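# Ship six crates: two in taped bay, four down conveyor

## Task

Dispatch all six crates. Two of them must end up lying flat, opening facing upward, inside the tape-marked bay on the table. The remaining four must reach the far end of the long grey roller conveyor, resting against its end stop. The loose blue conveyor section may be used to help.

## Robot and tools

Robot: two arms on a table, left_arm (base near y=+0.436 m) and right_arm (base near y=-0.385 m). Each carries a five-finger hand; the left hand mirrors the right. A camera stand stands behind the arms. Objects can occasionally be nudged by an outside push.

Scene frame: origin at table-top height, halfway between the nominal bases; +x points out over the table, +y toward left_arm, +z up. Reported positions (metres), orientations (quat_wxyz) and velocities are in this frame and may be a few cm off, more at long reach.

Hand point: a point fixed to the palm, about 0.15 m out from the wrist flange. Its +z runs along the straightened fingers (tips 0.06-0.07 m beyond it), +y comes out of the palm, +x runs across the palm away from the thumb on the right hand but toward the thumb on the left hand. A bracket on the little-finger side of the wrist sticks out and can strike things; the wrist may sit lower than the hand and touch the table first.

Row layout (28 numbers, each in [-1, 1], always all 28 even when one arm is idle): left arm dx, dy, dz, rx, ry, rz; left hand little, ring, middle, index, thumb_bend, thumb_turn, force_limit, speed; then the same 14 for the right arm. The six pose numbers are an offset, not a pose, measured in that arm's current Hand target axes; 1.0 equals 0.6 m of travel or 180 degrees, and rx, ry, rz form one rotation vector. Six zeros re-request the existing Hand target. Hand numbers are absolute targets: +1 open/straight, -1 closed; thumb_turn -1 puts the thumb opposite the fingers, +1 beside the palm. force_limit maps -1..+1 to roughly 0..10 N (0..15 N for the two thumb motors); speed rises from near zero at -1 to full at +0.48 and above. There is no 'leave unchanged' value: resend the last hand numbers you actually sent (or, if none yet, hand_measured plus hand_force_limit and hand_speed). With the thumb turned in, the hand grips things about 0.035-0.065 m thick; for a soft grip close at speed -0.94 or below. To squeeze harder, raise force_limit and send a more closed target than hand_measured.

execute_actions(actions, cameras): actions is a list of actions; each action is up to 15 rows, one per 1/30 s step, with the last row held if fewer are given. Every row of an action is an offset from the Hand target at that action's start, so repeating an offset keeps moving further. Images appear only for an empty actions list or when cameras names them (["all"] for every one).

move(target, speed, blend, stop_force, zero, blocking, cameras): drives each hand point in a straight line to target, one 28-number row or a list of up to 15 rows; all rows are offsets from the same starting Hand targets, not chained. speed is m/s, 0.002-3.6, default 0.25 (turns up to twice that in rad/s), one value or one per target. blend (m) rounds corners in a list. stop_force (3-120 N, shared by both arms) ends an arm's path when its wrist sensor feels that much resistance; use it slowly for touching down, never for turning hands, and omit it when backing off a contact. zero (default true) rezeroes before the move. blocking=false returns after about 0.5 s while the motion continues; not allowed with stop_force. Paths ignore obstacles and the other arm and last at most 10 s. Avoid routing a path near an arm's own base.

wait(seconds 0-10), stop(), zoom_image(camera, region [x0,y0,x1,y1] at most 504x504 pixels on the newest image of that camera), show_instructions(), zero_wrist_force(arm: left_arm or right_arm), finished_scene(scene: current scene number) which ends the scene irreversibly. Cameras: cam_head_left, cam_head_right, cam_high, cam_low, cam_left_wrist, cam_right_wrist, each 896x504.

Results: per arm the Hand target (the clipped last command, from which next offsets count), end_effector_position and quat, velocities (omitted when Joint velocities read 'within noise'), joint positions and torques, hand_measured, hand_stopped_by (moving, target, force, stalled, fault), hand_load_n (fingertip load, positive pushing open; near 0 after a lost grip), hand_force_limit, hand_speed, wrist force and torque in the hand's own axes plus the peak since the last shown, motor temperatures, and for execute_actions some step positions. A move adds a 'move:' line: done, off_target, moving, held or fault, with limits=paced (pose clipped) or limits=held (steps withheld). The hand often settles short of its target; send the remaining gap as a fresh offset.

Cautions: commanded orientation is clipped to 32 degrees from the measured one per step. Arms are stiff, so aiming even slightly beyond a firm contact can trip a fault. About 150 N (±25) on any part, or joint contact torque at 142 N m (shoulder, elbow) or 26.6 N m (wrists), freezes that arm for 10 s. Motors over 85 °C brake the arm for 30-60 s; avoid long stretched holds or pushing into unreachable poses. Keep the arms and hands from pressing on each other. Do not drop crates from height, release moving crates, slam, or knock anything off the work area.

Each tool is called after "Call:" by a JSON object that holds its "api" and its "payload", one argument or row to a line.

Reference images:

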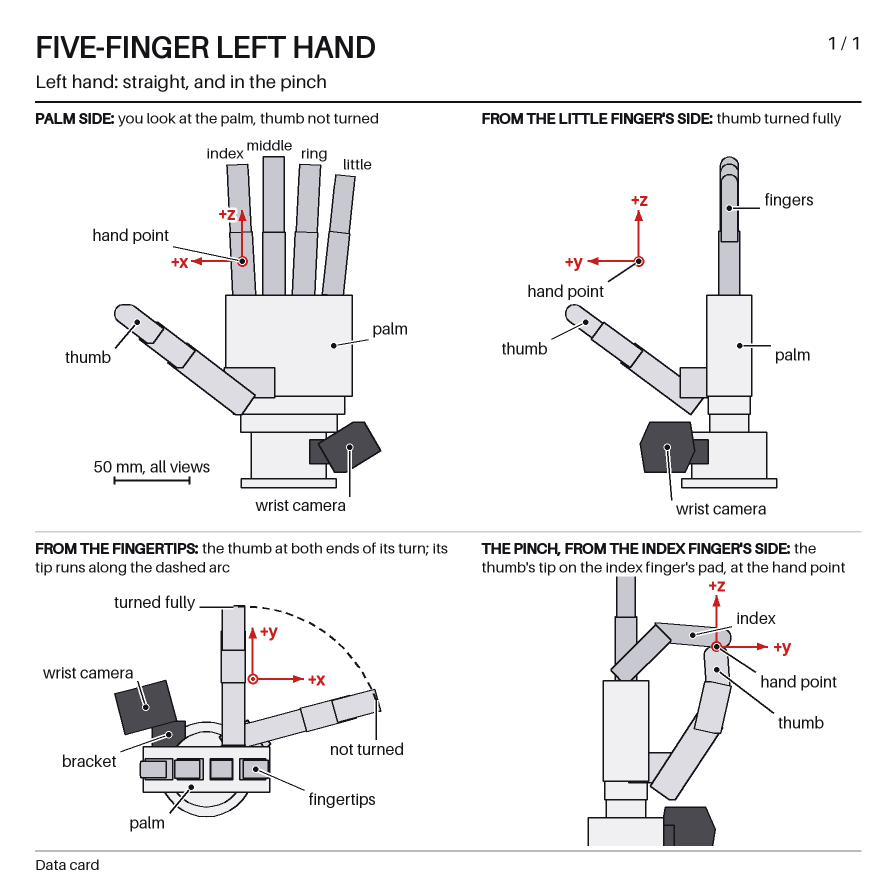

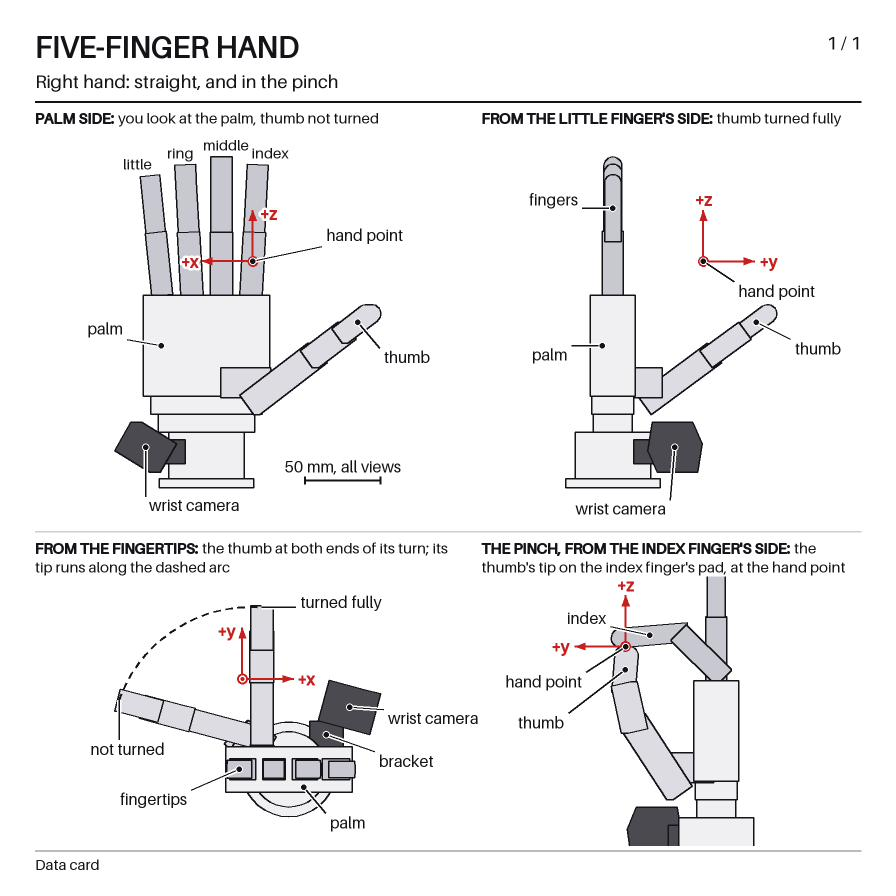

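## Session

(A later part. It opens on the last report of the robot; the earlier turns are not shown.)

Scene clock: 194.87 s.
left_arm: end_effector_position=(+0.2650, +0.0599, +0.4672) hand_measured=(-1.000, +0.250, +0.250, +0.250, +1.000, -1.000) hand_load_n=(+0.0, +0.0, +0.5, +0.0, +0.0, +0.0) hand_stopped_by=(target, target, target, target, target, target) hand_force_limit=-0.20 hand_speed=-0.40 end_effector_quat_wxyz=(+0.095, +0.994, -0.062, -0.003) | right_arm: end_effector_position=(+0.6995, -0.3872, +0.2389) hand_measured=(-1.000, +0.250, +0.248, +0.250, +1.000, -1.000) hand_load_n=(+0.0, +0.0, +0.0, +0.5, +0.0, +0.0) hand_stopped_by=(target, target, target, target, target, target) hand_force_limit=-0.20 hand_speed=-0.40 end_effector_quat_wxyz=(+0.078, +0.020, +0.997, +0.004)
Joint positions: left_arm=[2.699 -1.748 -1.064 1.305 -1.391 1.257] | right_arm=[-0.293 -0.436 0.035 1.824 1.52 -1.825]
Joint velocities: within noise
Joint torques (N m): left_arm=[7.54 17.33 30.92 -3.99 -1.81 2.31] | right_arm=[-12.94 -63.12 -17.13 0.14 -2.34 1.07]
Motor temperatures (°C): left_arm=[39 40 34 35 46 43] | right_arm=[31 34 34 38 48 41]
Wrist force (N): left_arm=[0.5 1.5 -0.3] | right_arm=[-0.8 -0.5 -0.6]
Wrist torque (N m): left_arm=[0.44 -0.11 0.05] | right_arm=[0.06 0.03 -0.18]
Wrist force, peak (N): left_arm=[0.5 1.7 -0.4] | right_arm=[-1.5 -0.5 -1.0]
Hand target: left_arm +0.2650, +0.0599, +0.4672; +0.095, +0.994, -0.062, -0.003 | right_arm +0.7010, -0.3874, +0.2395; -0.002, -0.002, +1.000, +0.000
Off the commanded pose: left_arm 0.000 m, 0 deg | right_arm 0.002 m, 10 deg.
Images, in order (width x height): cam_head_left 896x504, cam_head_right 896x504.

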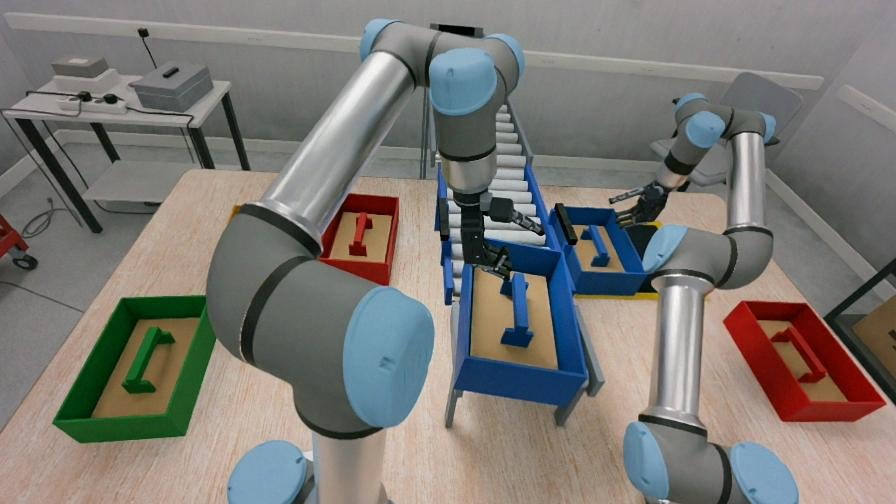

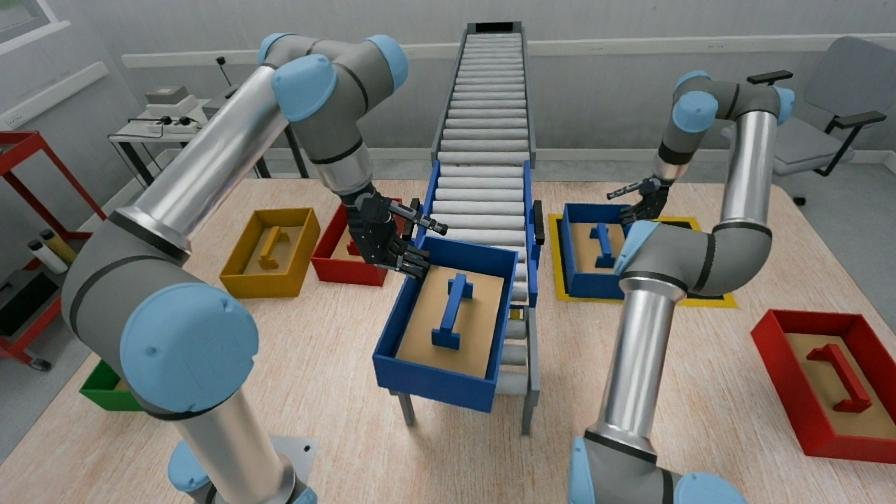

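Call:
{"api": "move", "payload": {
  "target": [
    [0,0,0.11,0,0,0,-1,0.25,0.25,0.25,1,-1,-0.2,-0.4,0.3364,-0.353,-0.1008,0,0,0.009,-1,0.25,0.25,0.25,1,-1,-0.2,-0.4],
    [0,0,0.219,0,0,0,-1,0.25,0.25,0.25,1,-1,-0.2,-0.4,0.6545,-0.7217,-0.1008,0,0,0.009,-1,0.25,0.25,0.25,1,-1,-0.2,-0.4],
    [0,0.012,0.229,0,0,0,-1,0.25,0.25,0.25,1,-1,-0.2,-0.4,0.6545,-0.7217,0.1025,0,0,0.009,-1,0.25,0.25,0.25,1,-1,-0.2,-0.4]
  ],
  "speed": [0.3, 0.3, 0.2],
  "blend": [0.03, 0.003, 0],
  "cameras": ["cam_high","cam_left_wrist","cam_right_wrist"]
}}

Scene clock: 201.40 s.
left_arm: end_effector_position=(+0.2615, +0.0270, +0.3337) hand_measured=(-1.000, +0.250, +0.250, +0.250, +1.000, -1.000) hand_load_n=(+0.0, +0.0, +0.0, +0.0, +0.0, +0.0) hand_stopped_by=(target, target, target, target, target, target) hand_force_limit=-0.20 hand_speed=-0.40 end_effector_quat_wxyz=(+0.095, +0.994, -0.062, -0.003) | right_arm: end_effector_position=(+0.3094, -0.8216, +0.1798) hand_measured=(-1.000, +0.250, +0.248, +0.250, +1.000, -1.000) hand_load_n=(+0.0, +0.0, +0.5, +0.0, +0.0, +0.0) hand_stopped_by=(target, target, target, target, target, target) hand_force_limit=-0.20 hand_speed=-0.40 end_effector_quat_wxyz=(-0.002, +0.012, +1.000, +0.000)
Joint positions: left_arm=[2.612 -1.754 -1.4 1.662 -1.397 1.169] | right_arm=[-1.24 -0.851 0.985 1.439 1.575 -2.79]
Joint torques (N m): left_arm=[-10.85 19.08 30.48 -0.44 -1.81 -1.57] | right_arm=[-12.7 -32.62 -9.59 0.56 -2.22 -0.5]
Wrist force (N): left_arm=[0.1 1.7 -0.2] | right_arm=[-1.2 -0.1 -0.5]
Wrist torque (N m): left_arm=[0.46 -0.06 0.16] | right_arm=[0.12 0.12 -0.03]
Wrist force, peak (N): left_arm=[3.5 9.7 -14.9] | right_arm=[-0.8 -0.7 -1.8]
Hand target: left_arm +0.2615, +0.0270, +0.3337; +0.095, +0.994, -0.062, -0.003 | right_arm +0.3094, -0.8216, +0.1797; -0.002, +0.013, +1.000, +0.000
Off the commanded pose: left_arm 0.000 m, 0 deg | right_arm 0.000 m, 0 deg.
move: done
Images, in order (width x height): cam_high 896x504, cam_left_wrist 896x504, cam_right_wrist 896x504.

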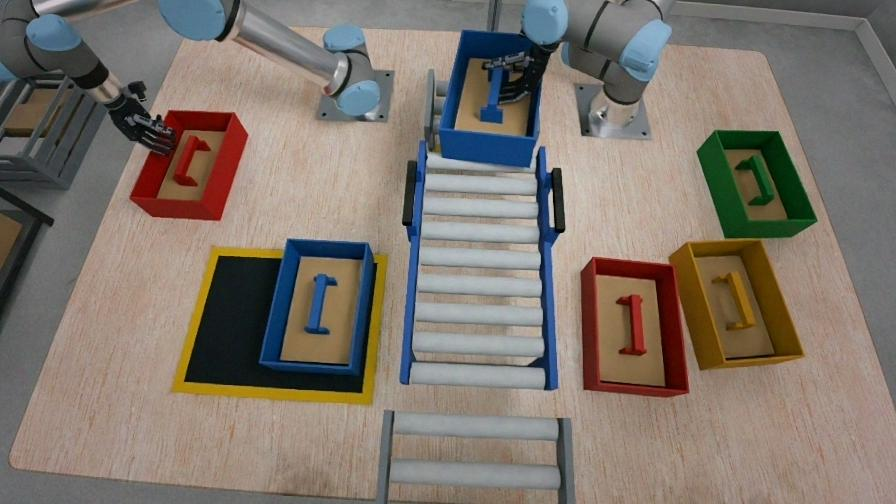

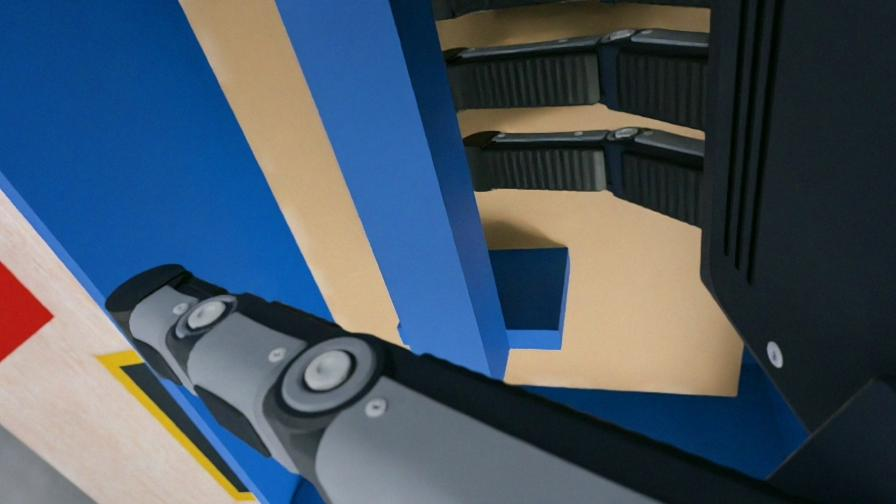

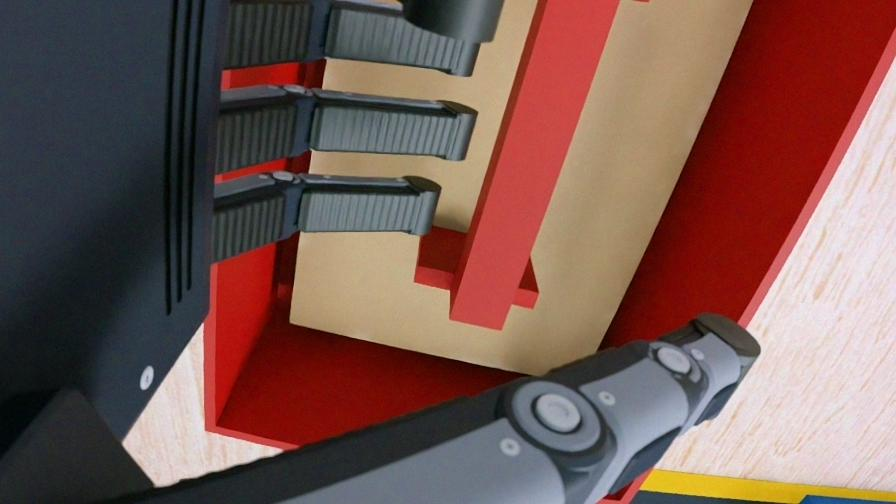

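Call:
{"api": "move", "payload": {
  "target": [
    [0,0,0,0,0,0,-1,-0.6,-0.6,-0.6,1,-1,-0.3,-0.6,0.0085,0,0.01,0,0,0,-1,0.25,0.25,0.25,1,-1,-0.2,-0.4],
    [0,0,0,0,0,0,-1,-0.6,-0.6,-0.6,1,-1,-0.3,-0.6,0.0085,0,0.1195,0,0,0,-1,0.25,0.25,0.25,1,-1,-0.2,-0.4]
  ],
  "speed": 0.07,
  "stop_force": 12,
  "cameras": []
}}

Call:
{"api": "move", "payload": {
  "target": [0,0,0,0,0,0,-1,-0.6,-0.6,-0.6,-0.5,-1,-0.2,-0.6,0,0.029,0,0,0,0,-1,0.25,0.25,0.25,1,-1,-0.2,-0.4],
  "speed": 0.06,
  "stop_force": 12,
  "cameras": ["cam_left_wrist","cam_right_wrist"]
}}

Scene clock: 204.40 s.
left_arm: end_effector_position=(+0.2615, +0.0269, +0.3337) hand_measured=(-1.000, -0.040, -0.030, -0.004, +1.000, -1.000) hand_load_n=(+0.0, +5.0, +14.0, +3.0, +0.0, +0.0) hand_stopped_by=(target, force, force, force, target, target) hand_force_limit=-0.30 hand_speed=-0.60 end_effector_quat_wxyz=(+0.095, +0.994, -0.062, -0.003) | right_arm: end_effector_position=(+0.3040, -0.8215, +0.1080) hand_measured=(-1.000, +0.250, +0.248, +0.250, +1.000, -1.000) hand_load_n=(+0.0, +0.0, +0.0, +0.0, -0.5, +0.0) hand_stopped_by=(target, target, target, target, target, target) hand_force_limit=-0.20 hand_speed=-0.40 end_effector_quat_wxyz=(-0.002, +0.013, +1.000, +0.000)
Joint positions: left_arm=[2.612 -1.754 -1.4 1.662 -1.397 1.169] | right_arm=[-1.249 -0.818 1.114 1.276 1.575 -2.799]
Joint torques (N m): left_arm=[-1.81 37.87 25.61 -4.66 4.34 0.23] | right_arm=[-12.85 -33.11 -8.76 0.45 -2.19 -1.53]
Wrist force (N): left_arm=[0.2 -2.4 16.2] | right_arm=[-1.0 0.1 -0.5]
Wrist torque (N m): left_arm=[0.53 0.29 0.25] | right_arm=[0.15 0.09 -0.01]
Wrist force, peak (N): left_arm=[0.4 -1.7 17.1] | right_arm=[-1.4 -0.5 -0.9]
Hand target: left_arm +0.2615, +0.0270, +0.3337; +0.095, +0.994, -0.062, -0.003 | right_arm +0.3040, -0.8215, +0.1080; -0.002, +0.013, +1.000, +0.000
Off the commanded pose: left_arm 0.000 m, 0 deg | right_arm 0.000 m, 0 deg.
move: done
No camera images: "cameras" was empty.

Scene clock: 206.00 s.
left_arm: end_effector_position=(+0.2615, +0.0270, +0.3337) hand_measured=(-1.000, -0.040, -0.030, -0.004, +0.246, -1.000) hand_load_n=(+0.0, +6.0, +16.0, +4.5, +7.0, +0.5) hand_stopped_by=(target, force, force, force, force, target) hand_force_limit=-0.20 hand_speed=-0.60 end_effector_quat_wxyz=(+0.095, +0.994, -0.062, -0.003) | right_arm: end_effector_position=(+0.3044, -0.8041, +0.1080) hand_measured=(-1.000, +0.250, +0.248, +0.250, +1.000, -1.000) hand_load_n=(+0.0, +0.0, +0.0, +0.0, +0.0, +0.0) hand_stopped_by=(target, target, target, target, target, target) hand_force_limit=-0.20 hand_speed=-0.40 end_effector_quat_wxyz=(-0.002, +0.013, +1.000, +0.000)
Joint positions: left_arm=[2.612 -1.754 -1.4 1.662 -1.397 1.169] | right_arm=[-1.238 -0.855 1.179 1.248 1.575 -2.788]
Joint torques (N m): left_arm=[4.34 37.39 21.02 -4.4 3.85 1.64] | right_arm=[12.42 -52.89 -8.3 0.5 -1.71 1.02]
Wrist force (N): left_arm=[0.3 -0.6 14.0] | right_arm=[-1.1 0.0 -1.2]
Wrist torque (N m): left_arm=[0.57 0.25 0.25] | right_arm=[0.18 0.12 -0.16]
Wrist force, peak (N): left_arm=[0.3 -2.5 16.7] | right_arm=[-0.8 -1.7 -2.9]
Hand target: left_arm +0.2615, +0.0270, +0.3337; +0.095, +0.994, -0.062, -0.003 | right_arm +0.3044, -0.8041, +0.1080; -0.002, +0.013, +1.000, +0.000
Off the commanded pose: left_arm 0.000 m, 0 deg | right_arm 0.000 m, 0 deg.
move: done
Images, in order (width x height): cam_left_wrist 896x504, cam_right_wrist 896x504.

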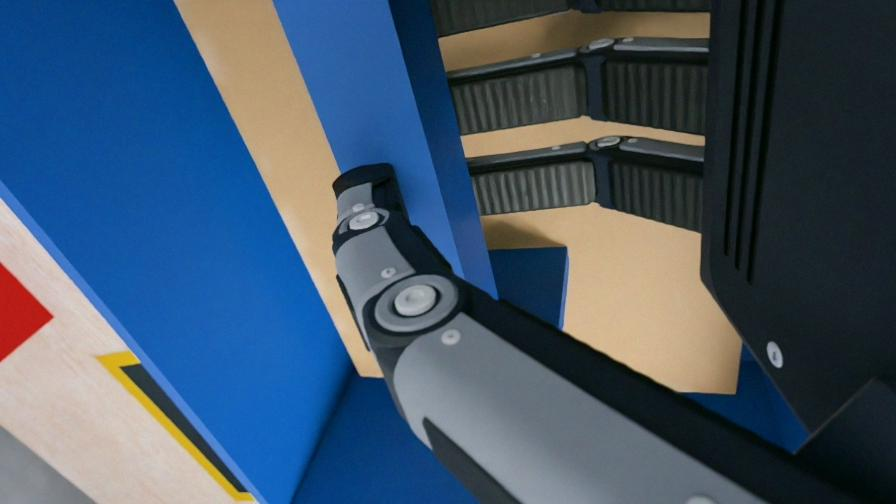

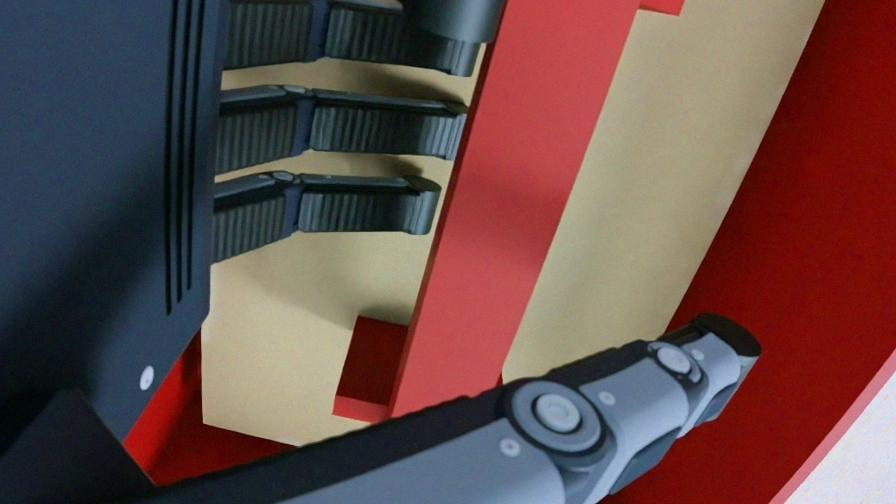

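Call:
{"api": "move", "payload": {
  "target": [0,0.0096,-0.049,0,0,0,-1,-0.6,-0.6,-0.6,-0.5,-1,-0.2,-0.6,0,0,0,0,0,0,-1,-0.6,-0.6,-0.6,1,-1,-0.3,-0.6],
  "speed": 0.05,
  "cameras": ["cam_high"]
}}

Call:
{"api": "zoom_image", "payload": {
  "camera": "cam_high",
  "region": [400, 10, 580, 190]
}}

Scene clock: 210.90 s.
left_arm: end_effector_position=(+0.2614, +0.0269, +0.3636) hand_measured=(-1.000, -0.038, -0.030, -0.002, +0.246, -1.000) hand_load_n=(+0.0, +6.5, +17.0, +7.0, +5.0, +1.0) hand_stopped_by=(target, force, force, force, force, target) hand_force_limit=-0.20 hand_speed=-0.60 end_effector_quat_wxyz=(+0.095, +0.993, -0.062, -0.003) | right_arm: end_effector_position=(+0.3044, -0.8041, +0.1080) hand_measured=(-1.000, -0.148, -0.150, -0.150, +1.000, -1.000) hand_load_n=(+0.0, +7.0, +6.5, +6.0, +0.0, +0.0) hand_stopped_by=(target, force, force, force, target, target) hand_force_limit=-0.30 hand_speed=-0.60 end_effector_quat_wxyz=(-0.002, +0.013, +1.000, +0.000)
Joint positions: left_arm=[2.612 -1.756 -1.322 1.585 -1.397 1.169] | right_arm=[-1.238 -0.855 1.179 1.248 1.575 -2.788]
Joint torques (N m): left_arm=[-11.37 26.03 39.7 -5.06 0.23 -1.63] | right_arm=[10.51 -51.29 -25.61 6.82 -1.38 0.42]
Wrist force (N): left_arm=[0.4 -2.7 17.8] | right_arm=[-1.3 -0.4 17.4]
Wrist torque (N m): left_arm=[0.47 0.21 0.26] | right_arm=[0.10 -0.32 -0.14]
Wrist force, peak (N): left_arm=[0.6 -3.1 18.2] | right_arm=[-0.9 0.0 18.1]
Hand target: left_arm +0.2614, +0.0269, +0.3637; +0.095, +0.994, -0.062, -0.003 | right_arm +0.3044, -0.8041, +0.1080; -0.002, +0.013, +1.000, +0.000
Off the commanded pose: left_arm 0.000 m, 0 deg | right_arm 0.000 m, 0 deg.
move: done
Images, in order (width x height): cam_high 896x504.

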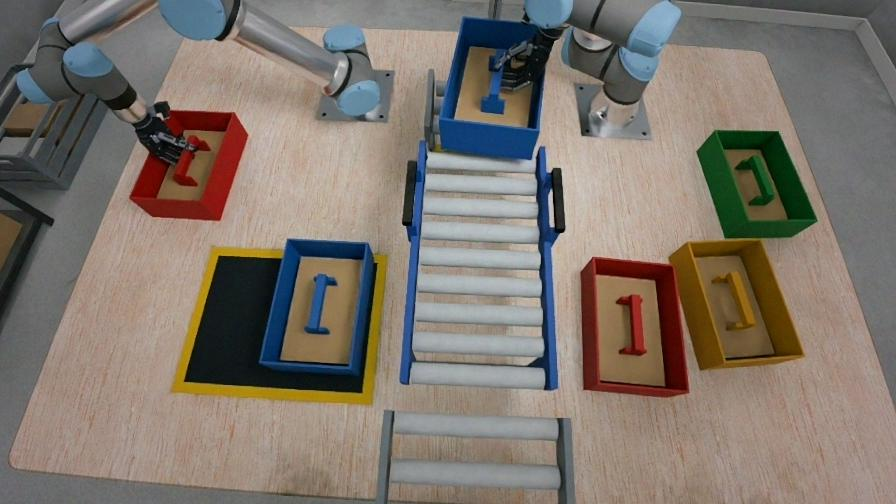

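Scaled by 2.800 from the camera's 896x504 image, which has a finer 1280x720 frame.

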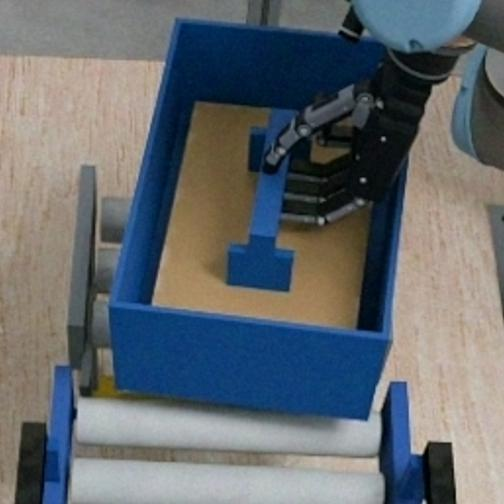

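Call:
{"api": "move", "payload": {
  "target": [0.0035,0.0276,0.0053,0.0002,0.0063,-0.0327,-1,-0.6,-0.6,-0.6,-0.5,-1,-0.2,-0.6,0,0,0,0,0,0,-1,-0.6,-0.6,-0.6,-0.5,-1,-0.2,-0.6],
  "speed": 0.06,
  "cameras": ["cam_high","cam_right_wrist"]
}}

Call:
{"api": "zoom_image", "payload": {
  "camera": "cam_high",
  "region": [400, 10, 580, 190]
}}

Scene clock: 215.03 s.
left_arm: end_effector_position=(+0.2614, +0.0099, +0.3637) hand_measured=(-1.000, -0.038, -0.030, -0.002, +0.246, -1.000) hand_load_n=(+0.0, +6.0, +17.0, +8.0, +4.5, +1.5) hand_stopped_by=(target, force, force, force, force, target) hand_force_limit=-0.20 hand_speed=-0.60 end_effector_quat_wxyz=(+0.095, +0.995, -0.010, +0.002) | right_arm: end_effector_position=(+0.3044, -0.8041, +0.1080) hand_measured=(-1.000, -0.148, -0.150, -0.150, +0.436, -1.000) hand_load_n=(+0.0, +7.5, +7.5, +7.0, +7.5, +0.0) hand_stopped_by=(target, force, force, force, force, target) hand_force_limit=-0.20 hand_speed=-0.60 end_effector_quat_wxyz=(-0.002, +0.012, +1.000, +0.000)
Joint positions: left_arm=[2.552 -1.776 -1.289 1.601 -1.412 1.003] | right_arm=[-1.238 -0.855 1.179 1.248 1.575 -2.788]
Joint torques (N m): left_arm=[-7.89 27.53 38.95 -0.94 -0.18 -1.69] | right_arm=[-0.05 -41.29 -28.64 6.57 1.49 -1.1]
Wrist force (N): left_arm=[0.0 -2.5 17.9] | right_arm=[-1.1 0.3 17.2]
Wrist torque (N m): left_arm=[0.48 0.19 0.24] | right_arm=[0.23 -0.34 -0.19]
Wrist force, peak (N): left_arm=[0.0 -2.6 18.3] | right_arm=[-1.2 -0.1 17.8]
Hand target: left_arm +0.2614, +0.0099, +0.3637; +0.095, +0.995, -0.010, +0.002 | right_arm +0.3044, -0.8041, +0.1080; -0.002, +0.013, +1.000, +0.000
Off the commanded pose: left_arm 0.000 m, 0 deg | right_arm 0.000 m, 0 deg.
move: done
Images, in order (width x height): cam_high 896x504, cam_right_wrist 896x504.

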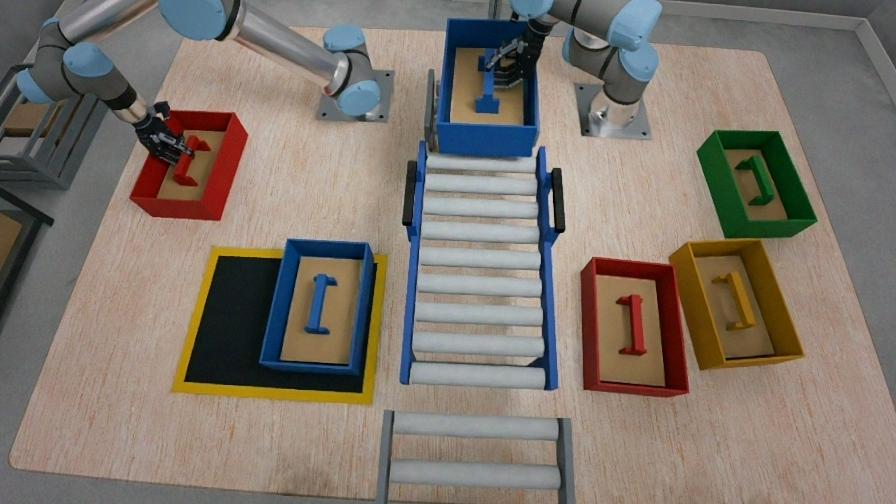

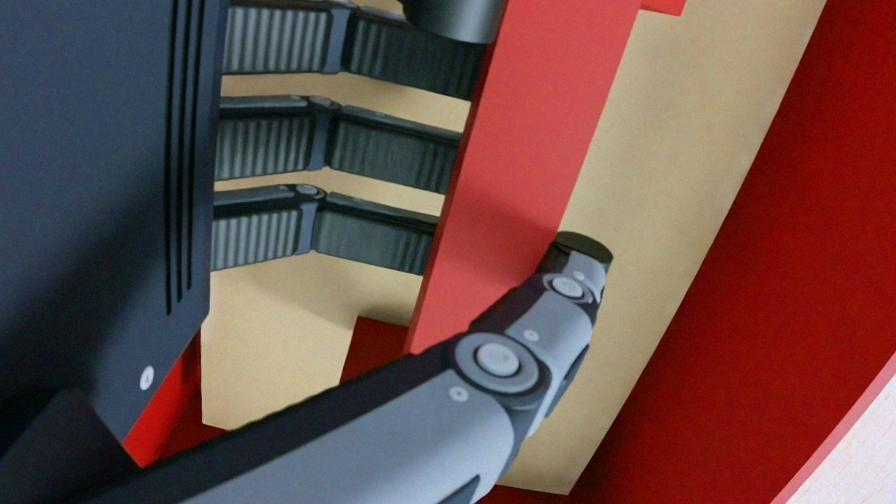

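Scaled by 2.800 from the camera's 896x504 image, which has a finer 1280x720 frame.

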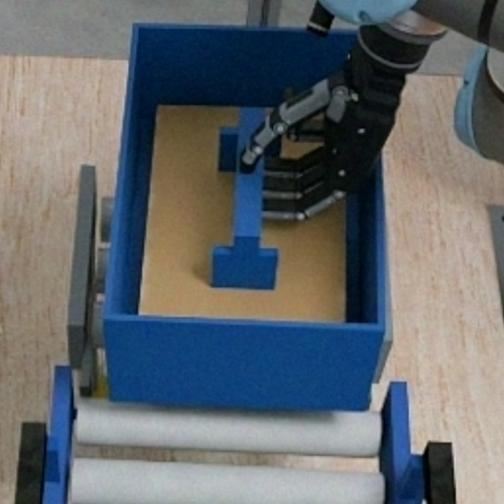

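Call:
{"api": "move", "payload": {
  "target": [
    [0,0.0067,0.0097,0,0.0011,-0.0055,-1,-0.6,-0.6,-0.6,-0.5,-1,-0.2,-0.6,0,0,0,0,0,0,-1,-0.6,-0.6,-0.6,-0.5,-1,-0.2,-0.6],
    [0,-0.0050,0.0715,0,0.0011,-0.0055,-1,-0.6,-0.6,-0.6,-0.5,-1,-0.2,-0.6,0,0,0,0,0,0,-1,-0.6,-0.6,-0.6,-0.5,-1,-0.2,-0.6]
  ],
  "speed": 0.05,
  "stop_force": 14,
  "cameras": ["cam_high"]
}}

Call:
{"api": "zoom_image", "payload": {
  "camera": "cam_high",
  "region": [400, 10, 580, 190]
}}

Scene clock: 218.97 s.
left_arm: end_effector_position=(+0.2614, +0.0048, +0.3256) hand_measured=(-1.000, -0.038, -0.030, -0.002, +0.246, -1.000) hand_load_n=(+0.0, +10.0, +16.5, +5.5, +2.0, -1.0) hand_stopped_by=(target, force, force, force, force, target) hand_force_limit=-0.20 hand_speed=-0.60 end_effector_quat_wxyz=(+0.095, +0.995, -0.001, +0.002) | right_arm: end_effector_position=(+0.3044, -0.8041, +0.1080) hand_measured=(-1.000, -0.148, -0.150, -0.150, +0.436, -1.000) hand_load_n=(+0.0, +8.0, +8.0, +7.0, +7.5, +0.5) hand_stopped_by=(target, force, force, force, force, target) hand_force_limit=-0.20 hand_speed=-0.60 end_effector_quat_wxyz=(-0.002, +0.013, +1.000, +0.000)
Joint positions: left_arm=[2.536 -1.782 -1.378 1.701 -1.416 0.97] | right_arm=[-1.238 -0.855 1.179 1.248 1.575 -2.788]
Joint torques (N m): left_arm=[-9.49 26.95 35.48 -4.66 1.38 -0.69] | right_arm=[-7.73 -40.72 -28.01 5.57 1.42 -0.39]
Wrist force (N): left_arm=[-0.4 -0.4 8.9] | right_arm=[-1.1 0.0 17.2]
Wrist torque (N m): left_arm=[0.13 0.42 0.08] | right_arm=[0.19 -0.35 -0.19]
Wrist force, peak (N): left_arm=[2.1 -4.3 -29.7] | right_arm=[-1.3 0.0 17.5]
Hand target: left_arm +0.2614, +0.0048, +0.3256; +0.095, +0.995, -0.001, +0.002 (not the last commanded pose) | right_arm +0.3044, -0.8041, +0.1080; -0.002, +0.013, +1.000, +0.000
Off the commanded pose: left_arm 0.005 m, 0 deg | right_arm 0.000 m, 0 deg.
move: contact (left_arm); path passed 1 of 2 targets
Images, in order (width x height): cam_high 896x504.

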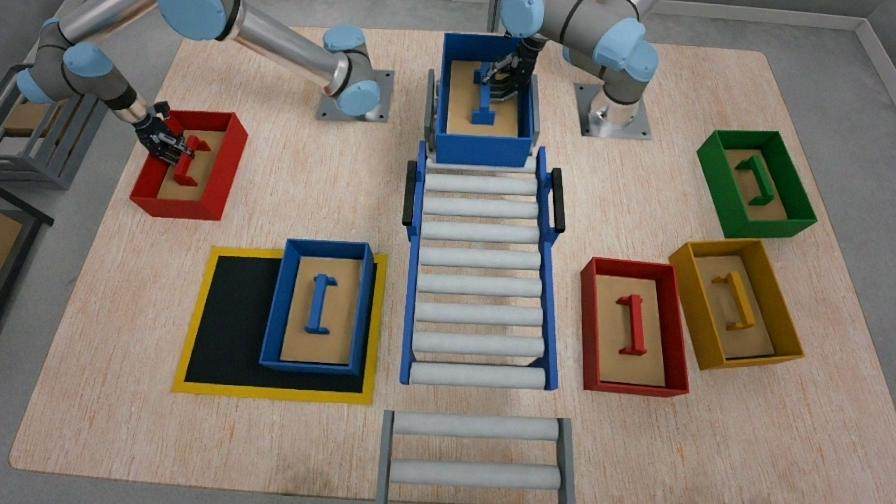

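Scaled by 2.800 from the camera's 896x504 image, which has a finer 1280x720 frame.

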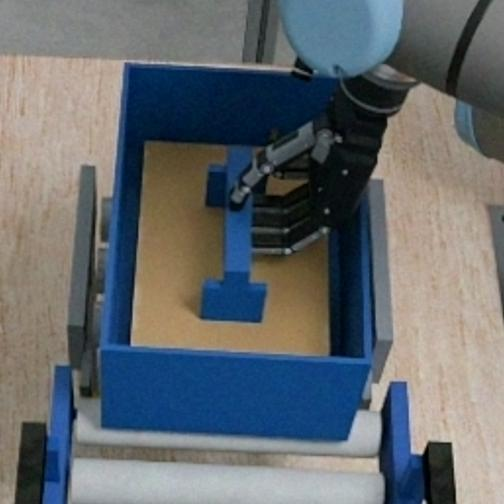

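Call:
{"api": "move", "payload": {
  "target": [0,-0.0006,0.0033,0,0,0,-1,-0.6,-0.6,-0.6,-0.5,-1,-0.2,-0.6,0,0,-0.0667,0,0,0,-1,-0.6,-0.6,-0.6,-0.5,-1,-0.2,-0.6],
  "speed": 0.1,
  "cameras": []
}}

Call:
{"api": "execute_actions", "payload": {
  "actions": [
    [[0,0,0,0,0,0,-1,-0.6,-0.6,-0.6,1,-1,-0.2,-0.3,0,0,0,0,0,0,-1,-0.6,-0.6,-0.6,-0.5,-1,-0.2,-0.6]],
    [[0,0,0,0,0,0,-1,-0.6,-0.6,-0.6,1,-1,-0.2,-0.3,0,0,0,0,0,0,-1,-0.6,-0.6,-0.6,-0.5,-1,-0.2,-0.6]],
    [[0,0,0,0,0,0,-1,0.25,0.25,0.25,1,-1,-0.2,-0.4,0,0,0,0,0,0,-1,-0.6,-0.6,-0.6,-0.5,-1,-0.2,-0.6]],
    [[0,0,0,0,0,0,-1,0.25,0.25,0.25,1,-1,-0.2,-0.4,0,0,0,0,0,0,-1,-0.6,-0.6,-0.6,-0.5,-1,-0.2,-0.6]]
  ],
  "cameras": ["cam_high","cam_left_wrist"]
}}

Scene clock: 221.03 s.
left_arm: end_effector_position=(+0.2614, +0.0048, +0.3236) hand_measured=(-1.000, -0.040, -0.030, -0.004, +0.248, -1.000) hand_load_n=(+0.0, +0.0, +2.0, +0.0, +8.0, +0.0) hand_stopped_by=(target, force, force, force, force, target) hand_force_limit=-0.20 hand_speed=-0.60 end_effector_quat_wxyz=(+0.095, +0.995, -0.001, +0.002) | right_arm: end_effector_position=(+0.3046, -0.8041, +0.1479) hand_measured=(-1.000, -0.150, -0.150, -0.150, +0.436, -1.000) hand_load_n=(+0.5, +4.5, +8.0, +10.5, +6.5, +2.0) hand_stopped_by=(target, force, force, force, force, target) hand_force_limit=-0.20 hand_speed=-0.60 end_effector_quat_wxyz=(-0.002, +0.013, +1.000, +0.000) end_effector_velocity=(+0.000, +0.001, +0.002) end_effector_angular_velocity=(+0.001, +0.002, +0.000)
Joint positions: left_arm=[2.536 -1.782 -1.383 1.706 -1.416 0.97] | right_arm=[-1.238 -0.883 1.122 1.333 1.575 -2.788]
Joint velocities: left_arm=[within noise] | right_arm=[0 -0.002 -0.002 0.005 0.002 0]
Joint torques (N m): left_arm=[-15.44 0.32 -9.31 2.54 1.06 -0.71] | right_arm=[12.19 -61.83 -29.42 7.05 -2.83 0.85]
Wrist force (N): left_arm=[1.7 -10.2 -47.7] | right_arm=[-1.0 0.0 18.6]
Wrist torque (N m): left_arm=[-0.51 -0.61 0.30] | right_arm=[0.19 -0.18 -0.15]
Wrist force, peak (N): left_arm=[1.7 -10.2 -47.7] | right_arm=[-2.0 0.2 19.9]
Hand target: left_arm +0.2614, +0.0048, +0.3236; +0.095, +0.995, -0.001, +0.002 | right_arm +0.3046, -0.8041, +0.1480; -0.002, +0.013, +1.000, +0.000
Off the commanded pose: left_arm 0.000 m, 0 deg | right_arm 0.000 m, 0 deg.
move: done
No camera images: "cameras" was empty.

Scene clock: 223.23 s.
left_arm: end_effector_position=(+0.2614, +0.0048, +0.3236) hand_measured=(-1.000, +0.250, +0.250, +0.250, +1.000, -1.000) hand_load_n=(+0.0, +0.0, +0.0, +0.0, +0.0, +0.0) hand_stopped_by=(target, target, target, target, target, target) hand_force_limit=-0.20 hand_speed=-0.40 end_effector_quat_wxyz=(+0.095, +0.995, -0.001, +0.002) | right_arm: end_effector_position=(+0.3046, -0.8041, +0.1480) hand_measured=(-1.000, -0.150, -0.150, -0.150, +0.436, -1.000) hand_load_n=(+0.0, +4.5, +8.0, +11.0, +7.0, +2.0) hand_stopped_by=(target, force, force, force, force, target) hand_force_limit=-0.20 hand_speed=-0.60 end_effector_quat_wxyz=(-0.002, +0.013, +1.000, +0.000)
Joint positions: left_arm=[2.536 -1.783 -1.383 1.706 -1.416 0.97] | right_arm=[-1.238 -0.883 1.122 1.334 1.575 -2.788]
Joint torques (N m): left_arm=[8 29.51 20.29 -1.98 0.09 1.92] | right_arm=[12.44 -61.97 -29.4 7.08 -2.66 0.01]
Wrist force (N): left_arm=[0.6 1.5 -0.9] | right_arm=[-1.4 -0.2 18.7]
Wrist torque (N m): left_arm=[0.46 0.03 0.15] | right_arm=[0.20 -0.09 -0.17]
Wrist force, peak (N): left_arm=[1.8 -10.1 -47.7] | right_arm=[-1.0 -0.2 19.1]
Hand target: left_arm +0.2614, +0.0048, +0.3236; +0.095, +0.995, -0.001, +0.002 | right_arm +0.3046, -0.8041, +0.1480; -0.002, +0.013, +1.000, +0.000
Off the commanded pose: left_arm 0.000 m, 0 deg | right_arm 0.000 m, 0 deg.
Step readings (end_effector_position of left_arm | right_arm):
0: (+0.2614, +0.0048, +0.3236) | (+0.3046, -0.8041, +0.1479)
1: (+0.2614, +0.0048, +0.3236) | (+0.3046, -0.8041, +0.1479)
2: (+0.2614, +0.0048, +0.3236) | (+0.3046, -0.8041, +0.1479)
4: (+0.2614, +0.0048, +0.3235) | (+0.3046, -0.8041, +0.1480)
8: (+0.2614, +0.0047, +0.3233) | (+0.3046, -0.8041, +0.1480)
15: (+0.2614, +0.0048, +0.3234) | (+0.3046, -0.8041, +0.1480)
16: (+0.2614, +0.0048, +0.3234) | (+0.3046, -0.8041, +0.1480)
17: (+0.2614, +0.0048, +0.3234) | (+0.3046, -0.8041, +0.1480)
19: (+0.2614, +0.0048, +0.3235) | (+0.3046, -0.8041, +0.1480)
23: (+0.2614, +0.0047, +0.3235) | (+0.3046, -0.8041, +0.1480)
30: (+0.2614, +0.0047, +0.3236) | (+0.3046, -0.8041, +0.1480)
31: (+0.2614, +0.0047, +0.3236) | (+0.3046, -0.8041, +0.1480)
32: (+0.2614, +0.0047, +0.3236) | (+0.3046, -0.8041, +0.1480)
34: (+0.2614, +0.0047, +0.3236) | (+0.3046, -0.8041, +0.1480)
38: (+0.2614, +0.0047, +0.3236) | (+0.3046, -0.8041, +0.1480)
45: (+0.2614, +0.0048, +0.3236) | (+0.3046, -0.8041, +0.1480)
46: (+0.2614, +0.0048, +0.3236) | (+0.3046, -0.8041, +0.1480)
47: (+0.2614, +0.0048, +0.3236) | (+0.3046, -0.8041, +0.1480)
49: (+0.2614, +0.0048, +0.3236) | (+0.3046, -0.8041, +0.1480)
53: (+0.2614, +0.0048, +0.3236) | (+0.3046, -0.8041, +0.1480)
60: (+0.2614, +0.0048, +0.3236) | (+0.3046, -0.8041, +0.1480)
Images, in order (width x height): cam_high 896x504, cam_left_wrist 896x504.

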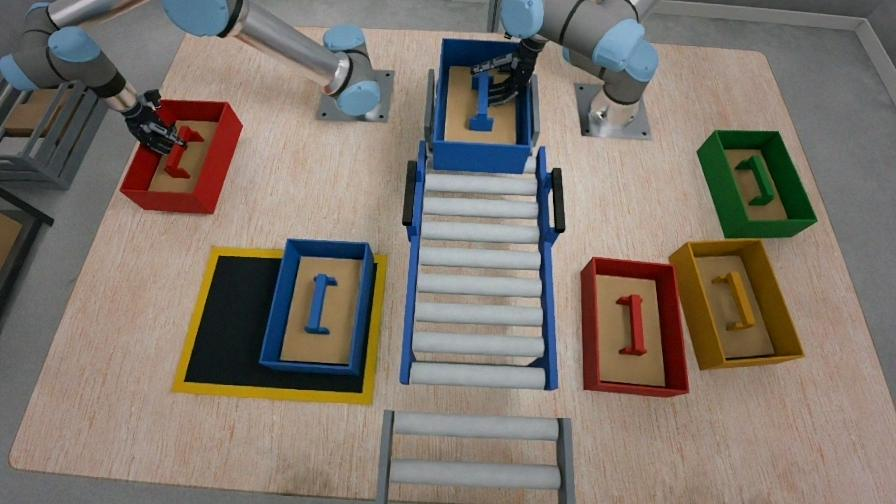

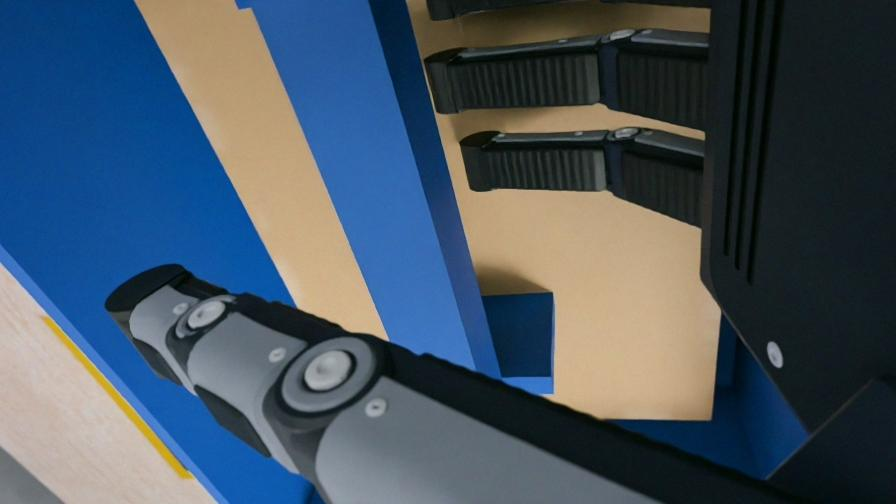

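Call:
{"api": "move", "payload": {
  "target": [
    [0,-0.012,-0.229,0,0,0,-1,0.25,0.25,0.25,1,-1,-0.2,-0.4,0,0,-0.1033,0,0,0,-1,-0.6,-0.6,-0.6,-0.5,-1,-0.2,-0.6],
    [0.3145,-0.3615,-0.2829,0.0605,-0.0031,0.0182,-1,0.25,0.25,0.25,1,-1,-0.2,-0.4,-0.4842,0.3195,-0.1033,0,0,-0.004,-1,-0.6,-0.6,-0.6,-0.5,-1,-0.2,-0.6],
    [0.7297,-0.6397,-0.0293,0.0605,-0.0031,0.0182,-1,0.25,0.25,0.25,1,-1,-0.2,-0.4,-0.5827,0.3837,-0.02,0,0,-0.0083,-1,-0.6,-0.6,-0.6,-0.5,-1,-0.2,-0.6]
  ],
  "speed": [0.15, 0.2, 0.2],
  "blend": [0.01, 0.05, 0],
  "cameras": ["cam_high","cam_left_wrist","cam_head_left"]
}}

Call:
{"api": "zoom_image", "payload": {
  "camera": "cam_high",
  "region": [170, 190, 420, 430]
}}

Scene clock: 232.67 s.
left_arm: end_effector_position=(+0.6987, +0.3839, +0.2696) hand_measured=(-1.000, +0.250, +0.250, +0.250, +1.000, -1.000) hand_load_n=(+0.0, +0.5, +0.0, +0.0, +0.0, +0.0) hand_stopped_by=(target, target, target, target, target, target) hand_force_limit=-0.20 hand_speed=-0.40 end_effector_quat_wxyz=(+0.008, +0.997, -0.011, +0.070) | right_arm: end_effector_position=(+0.6586, -0.5822, +0.1581) hand_measured=(-1.000, -0.150, -0.150, -0.150, +0.436, -1.000) hand_load_n=(+0.0, +3.5, +8.0, +11.5, +6.0, +2.0) hand_stopped_by=(target, force, force, force, force, target) hand_force_limit=-0.20 hand_speed=-0.60 end_effector_quat_wxyz=(+0.028, +0.009, +1.000, -0.008)
Joint positions: left_arm=[3.36 -2.665 -0.035 1.261 -1.522 1.818] | right_arm=[-0.564 -0.328 0.035 1.808 1.554 -2.122]
Joint torques (N m): left_arm=[8.49 44.86 29.64 -0.34 2.57 -1.9] | right_arm=[12.09 -56.01 -30.21 2.19 -3.69 1.13]
Wrist force (N): left_arm=[-0.4 1.5 -0.7] | right_arm=[-0.1 -0.1 18.7]
Wrist torque (N m): left_arm=[0.48 -0.03 0.16] | right_arm=[0.17 -0.07 -0.20]
Wrist force, peak (N): left_arm=[-0.6 1.9 -1.3] | right_arm=[-1.1 -0.5 19.9]
Hand target: left_arm +0.7004, +0.3840, +0.2703; +0.000, +1.000, -0.030, +0.000 | right_arm +0.6599, -0.5827, +0.1585; -0.002, -0.001, +1.000, +0.000
Off the commanded pose: left_arm 0.002 m, 8 deg | right_arm 0.002 m, 4 deg.
elbow stopped short (right arm): the move would have taken joint 3 (elbow) straighter than the controller allows.
elbow stopped short (left arm): the move would have taken joint 3 (elbow) straighter than the controller allows.
move: off_target (left_arm, right_arm)
Images, in order (width x height): cam_head_left 896x504, cam_high 896x504, cam_left_wrist 896x504.

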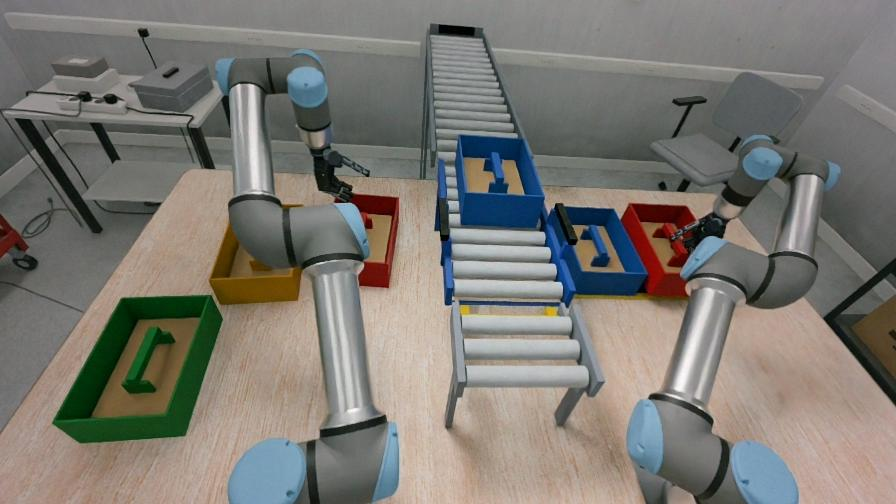

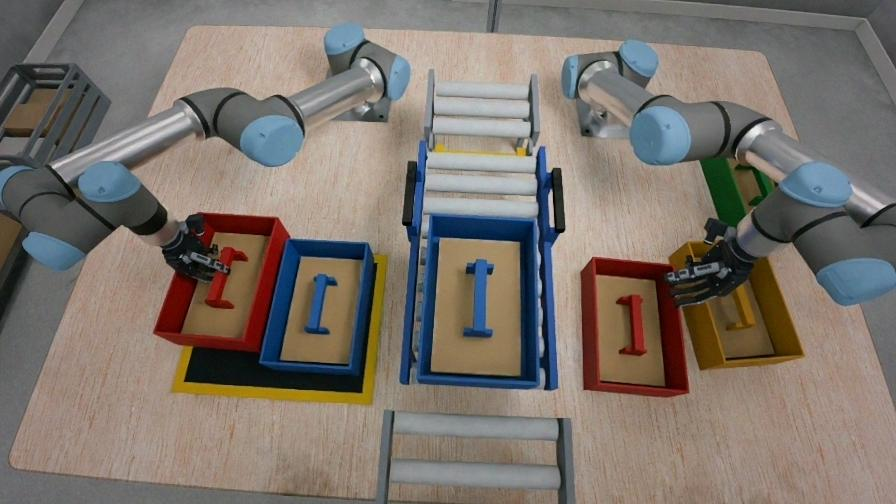

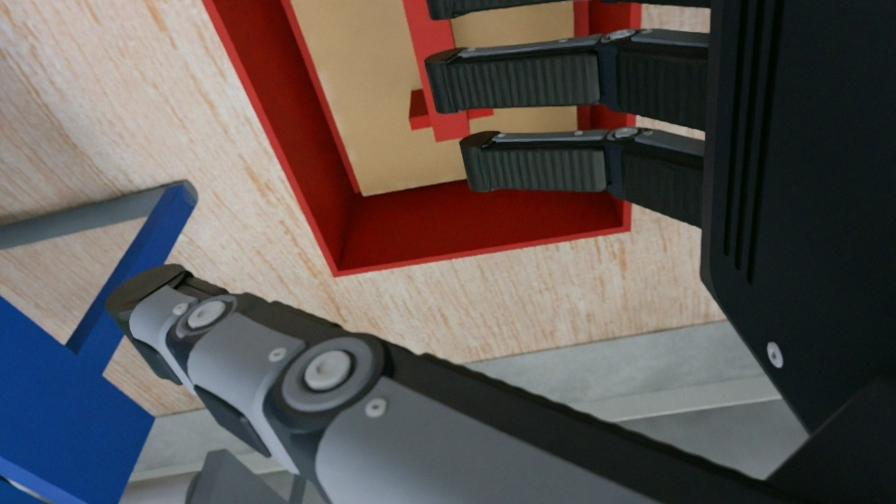

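Scaled by 2.016 from the camera's 896x504 image, which has a finer 1280x720 frame.

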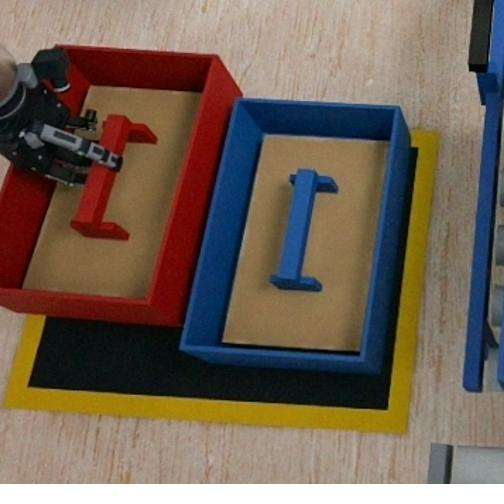

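Call:
{"api": "move", "payload": {
  "target": [
    [0.022,-0.0038,0.1,0,0,0,-1,0.25,0.25,0.25,1,-1,-0.2,-0.4,-0.02,0.0095,0.0392,0,0,-0.0083,-1,-0.6,-0.6,-0.6,-0.5,-1,-0.2,-0.6],
    [0.0440,-0.0076,0.1838,0,0,0,-1,0.25,0.25,0.25,1,-1,-0.2,-0.4,-0.0367,0.0095,0.0892,0,0,-0.0083,-1,-0.6,-0.6,-0.6,-0.5,-1,-0.2,-0.6]
  ],
  "speed": [0.1, 0.08],
  "stop_force": 12,
  "cameras": ["cam_high","cam_left_wrist"]
}}

Call:
{"api": "zoom_image", "payload": {
  "camera": "cam_high",
  "region": [170, 190, 420, 430]
}}

Scene clock: 237.10 s.
left_arm: end_effector_position=(+0.7256, +0.3869, +0.1596) hand_measured=(-1.000, +0.250, +0.250, +0.250, +1.000, -1.000) hand_load_n=(+0.0, +0.0, +0.0, +0.0, -0.5, +0.0) hand_stopped_by=(target, target, target, target, target, target) hand_force_limit=-0.20 hand_speed=-0.40 end_effector_quat_wxyz=(+0.002, +0.999, -0.020, +0.037) | right_arm: end_effector_position=(+0.6789, -0.5764, +0.1085) hand_measured=(-1.000, -0.150, -0.152, -0.148, +0.436, -1.000) hand_load_n=(+0.0, +0.0, +0.5, +14.5, +4.0, +1.0) hand_stopped_by=(target, force, force, force, force, target) hand_force_limit=-0.20 hand_speed=-0.60 end_effector_quat_wxyz=(+0.037, -0.002, +0.999, -0.011)
Joint positions: left_arm=[3.346 -2.812 -0.035 1.348 -1.549 1.824] | right_arm=[-0.543 -0.267 0.037 1.727 1.551 -2.121]
Joint torques (N m): left_arm=[-10.97 48.85 15.48 -0.59 -2.29 -1.7] | right_arm=[-13.33 -76.05 -13.52 1.63 0.93 -1.5]
Wrist force (N): left_arm=[-0.4 1.3 -0.5] | right_arm=[-1.5 0.9 13.6]
Wrist torque (N m): left_arm=[0.44 0.00 0.06] | right_arm=[0.25 0.25 -0.11]
Wrist force, peak (N): left_arm=[-0.7 1.6 -1.4] | right_arm=[-0.4 0.2 19.0]
Hand target: left_arm +0.7271, +0.3869, +0.1601; +0.000, +1.000, -0.030, +0.000 | right_arm +0.6789, -0.5764, +0.1085; +0.037, -0.002, +0.999, -0.011 (not the last commanded pose)
Off the commanded pose: left_arm 0.001 m, 4 deg | right_arm 0.005 m, 5 deg.
elbow stopped short (left arm): the move would have taken joint 3 (elbow) straighter than the controller allows.
elbow stopped short (right arm): the move would have taken joint 3 (elbow) straighter than the controller allows.
move: contact (right_arm), off_target (left_arm)
Images, in order (width x height): cam_high 896x504, cam_left_wrist 896x504.

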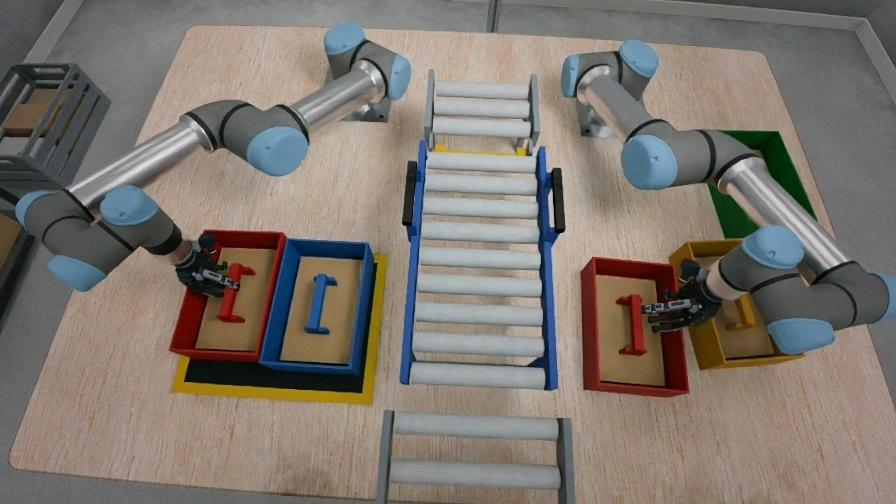

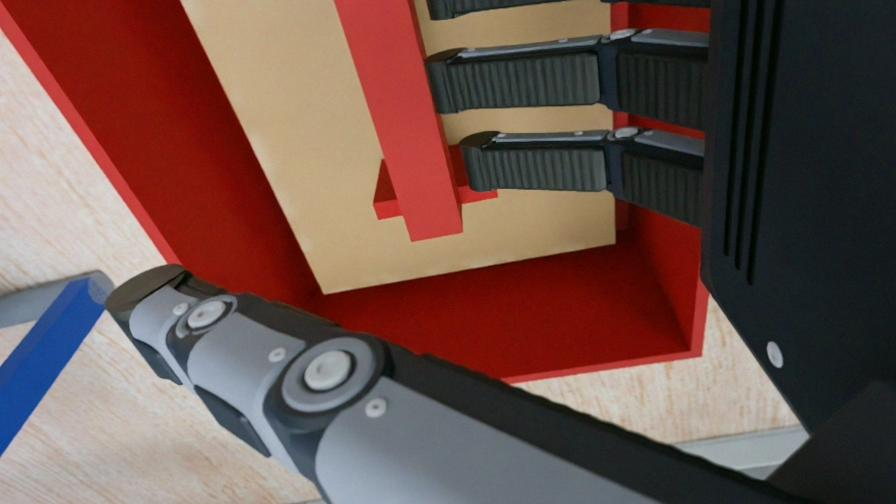

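Scaled by 2.016 from the camera's 896x504 image, which has a finer 1280x720 frame.

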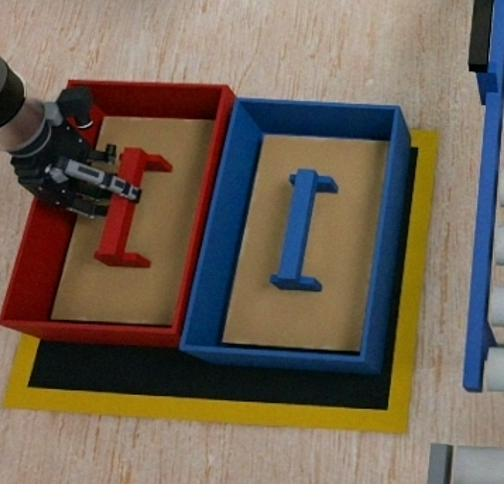

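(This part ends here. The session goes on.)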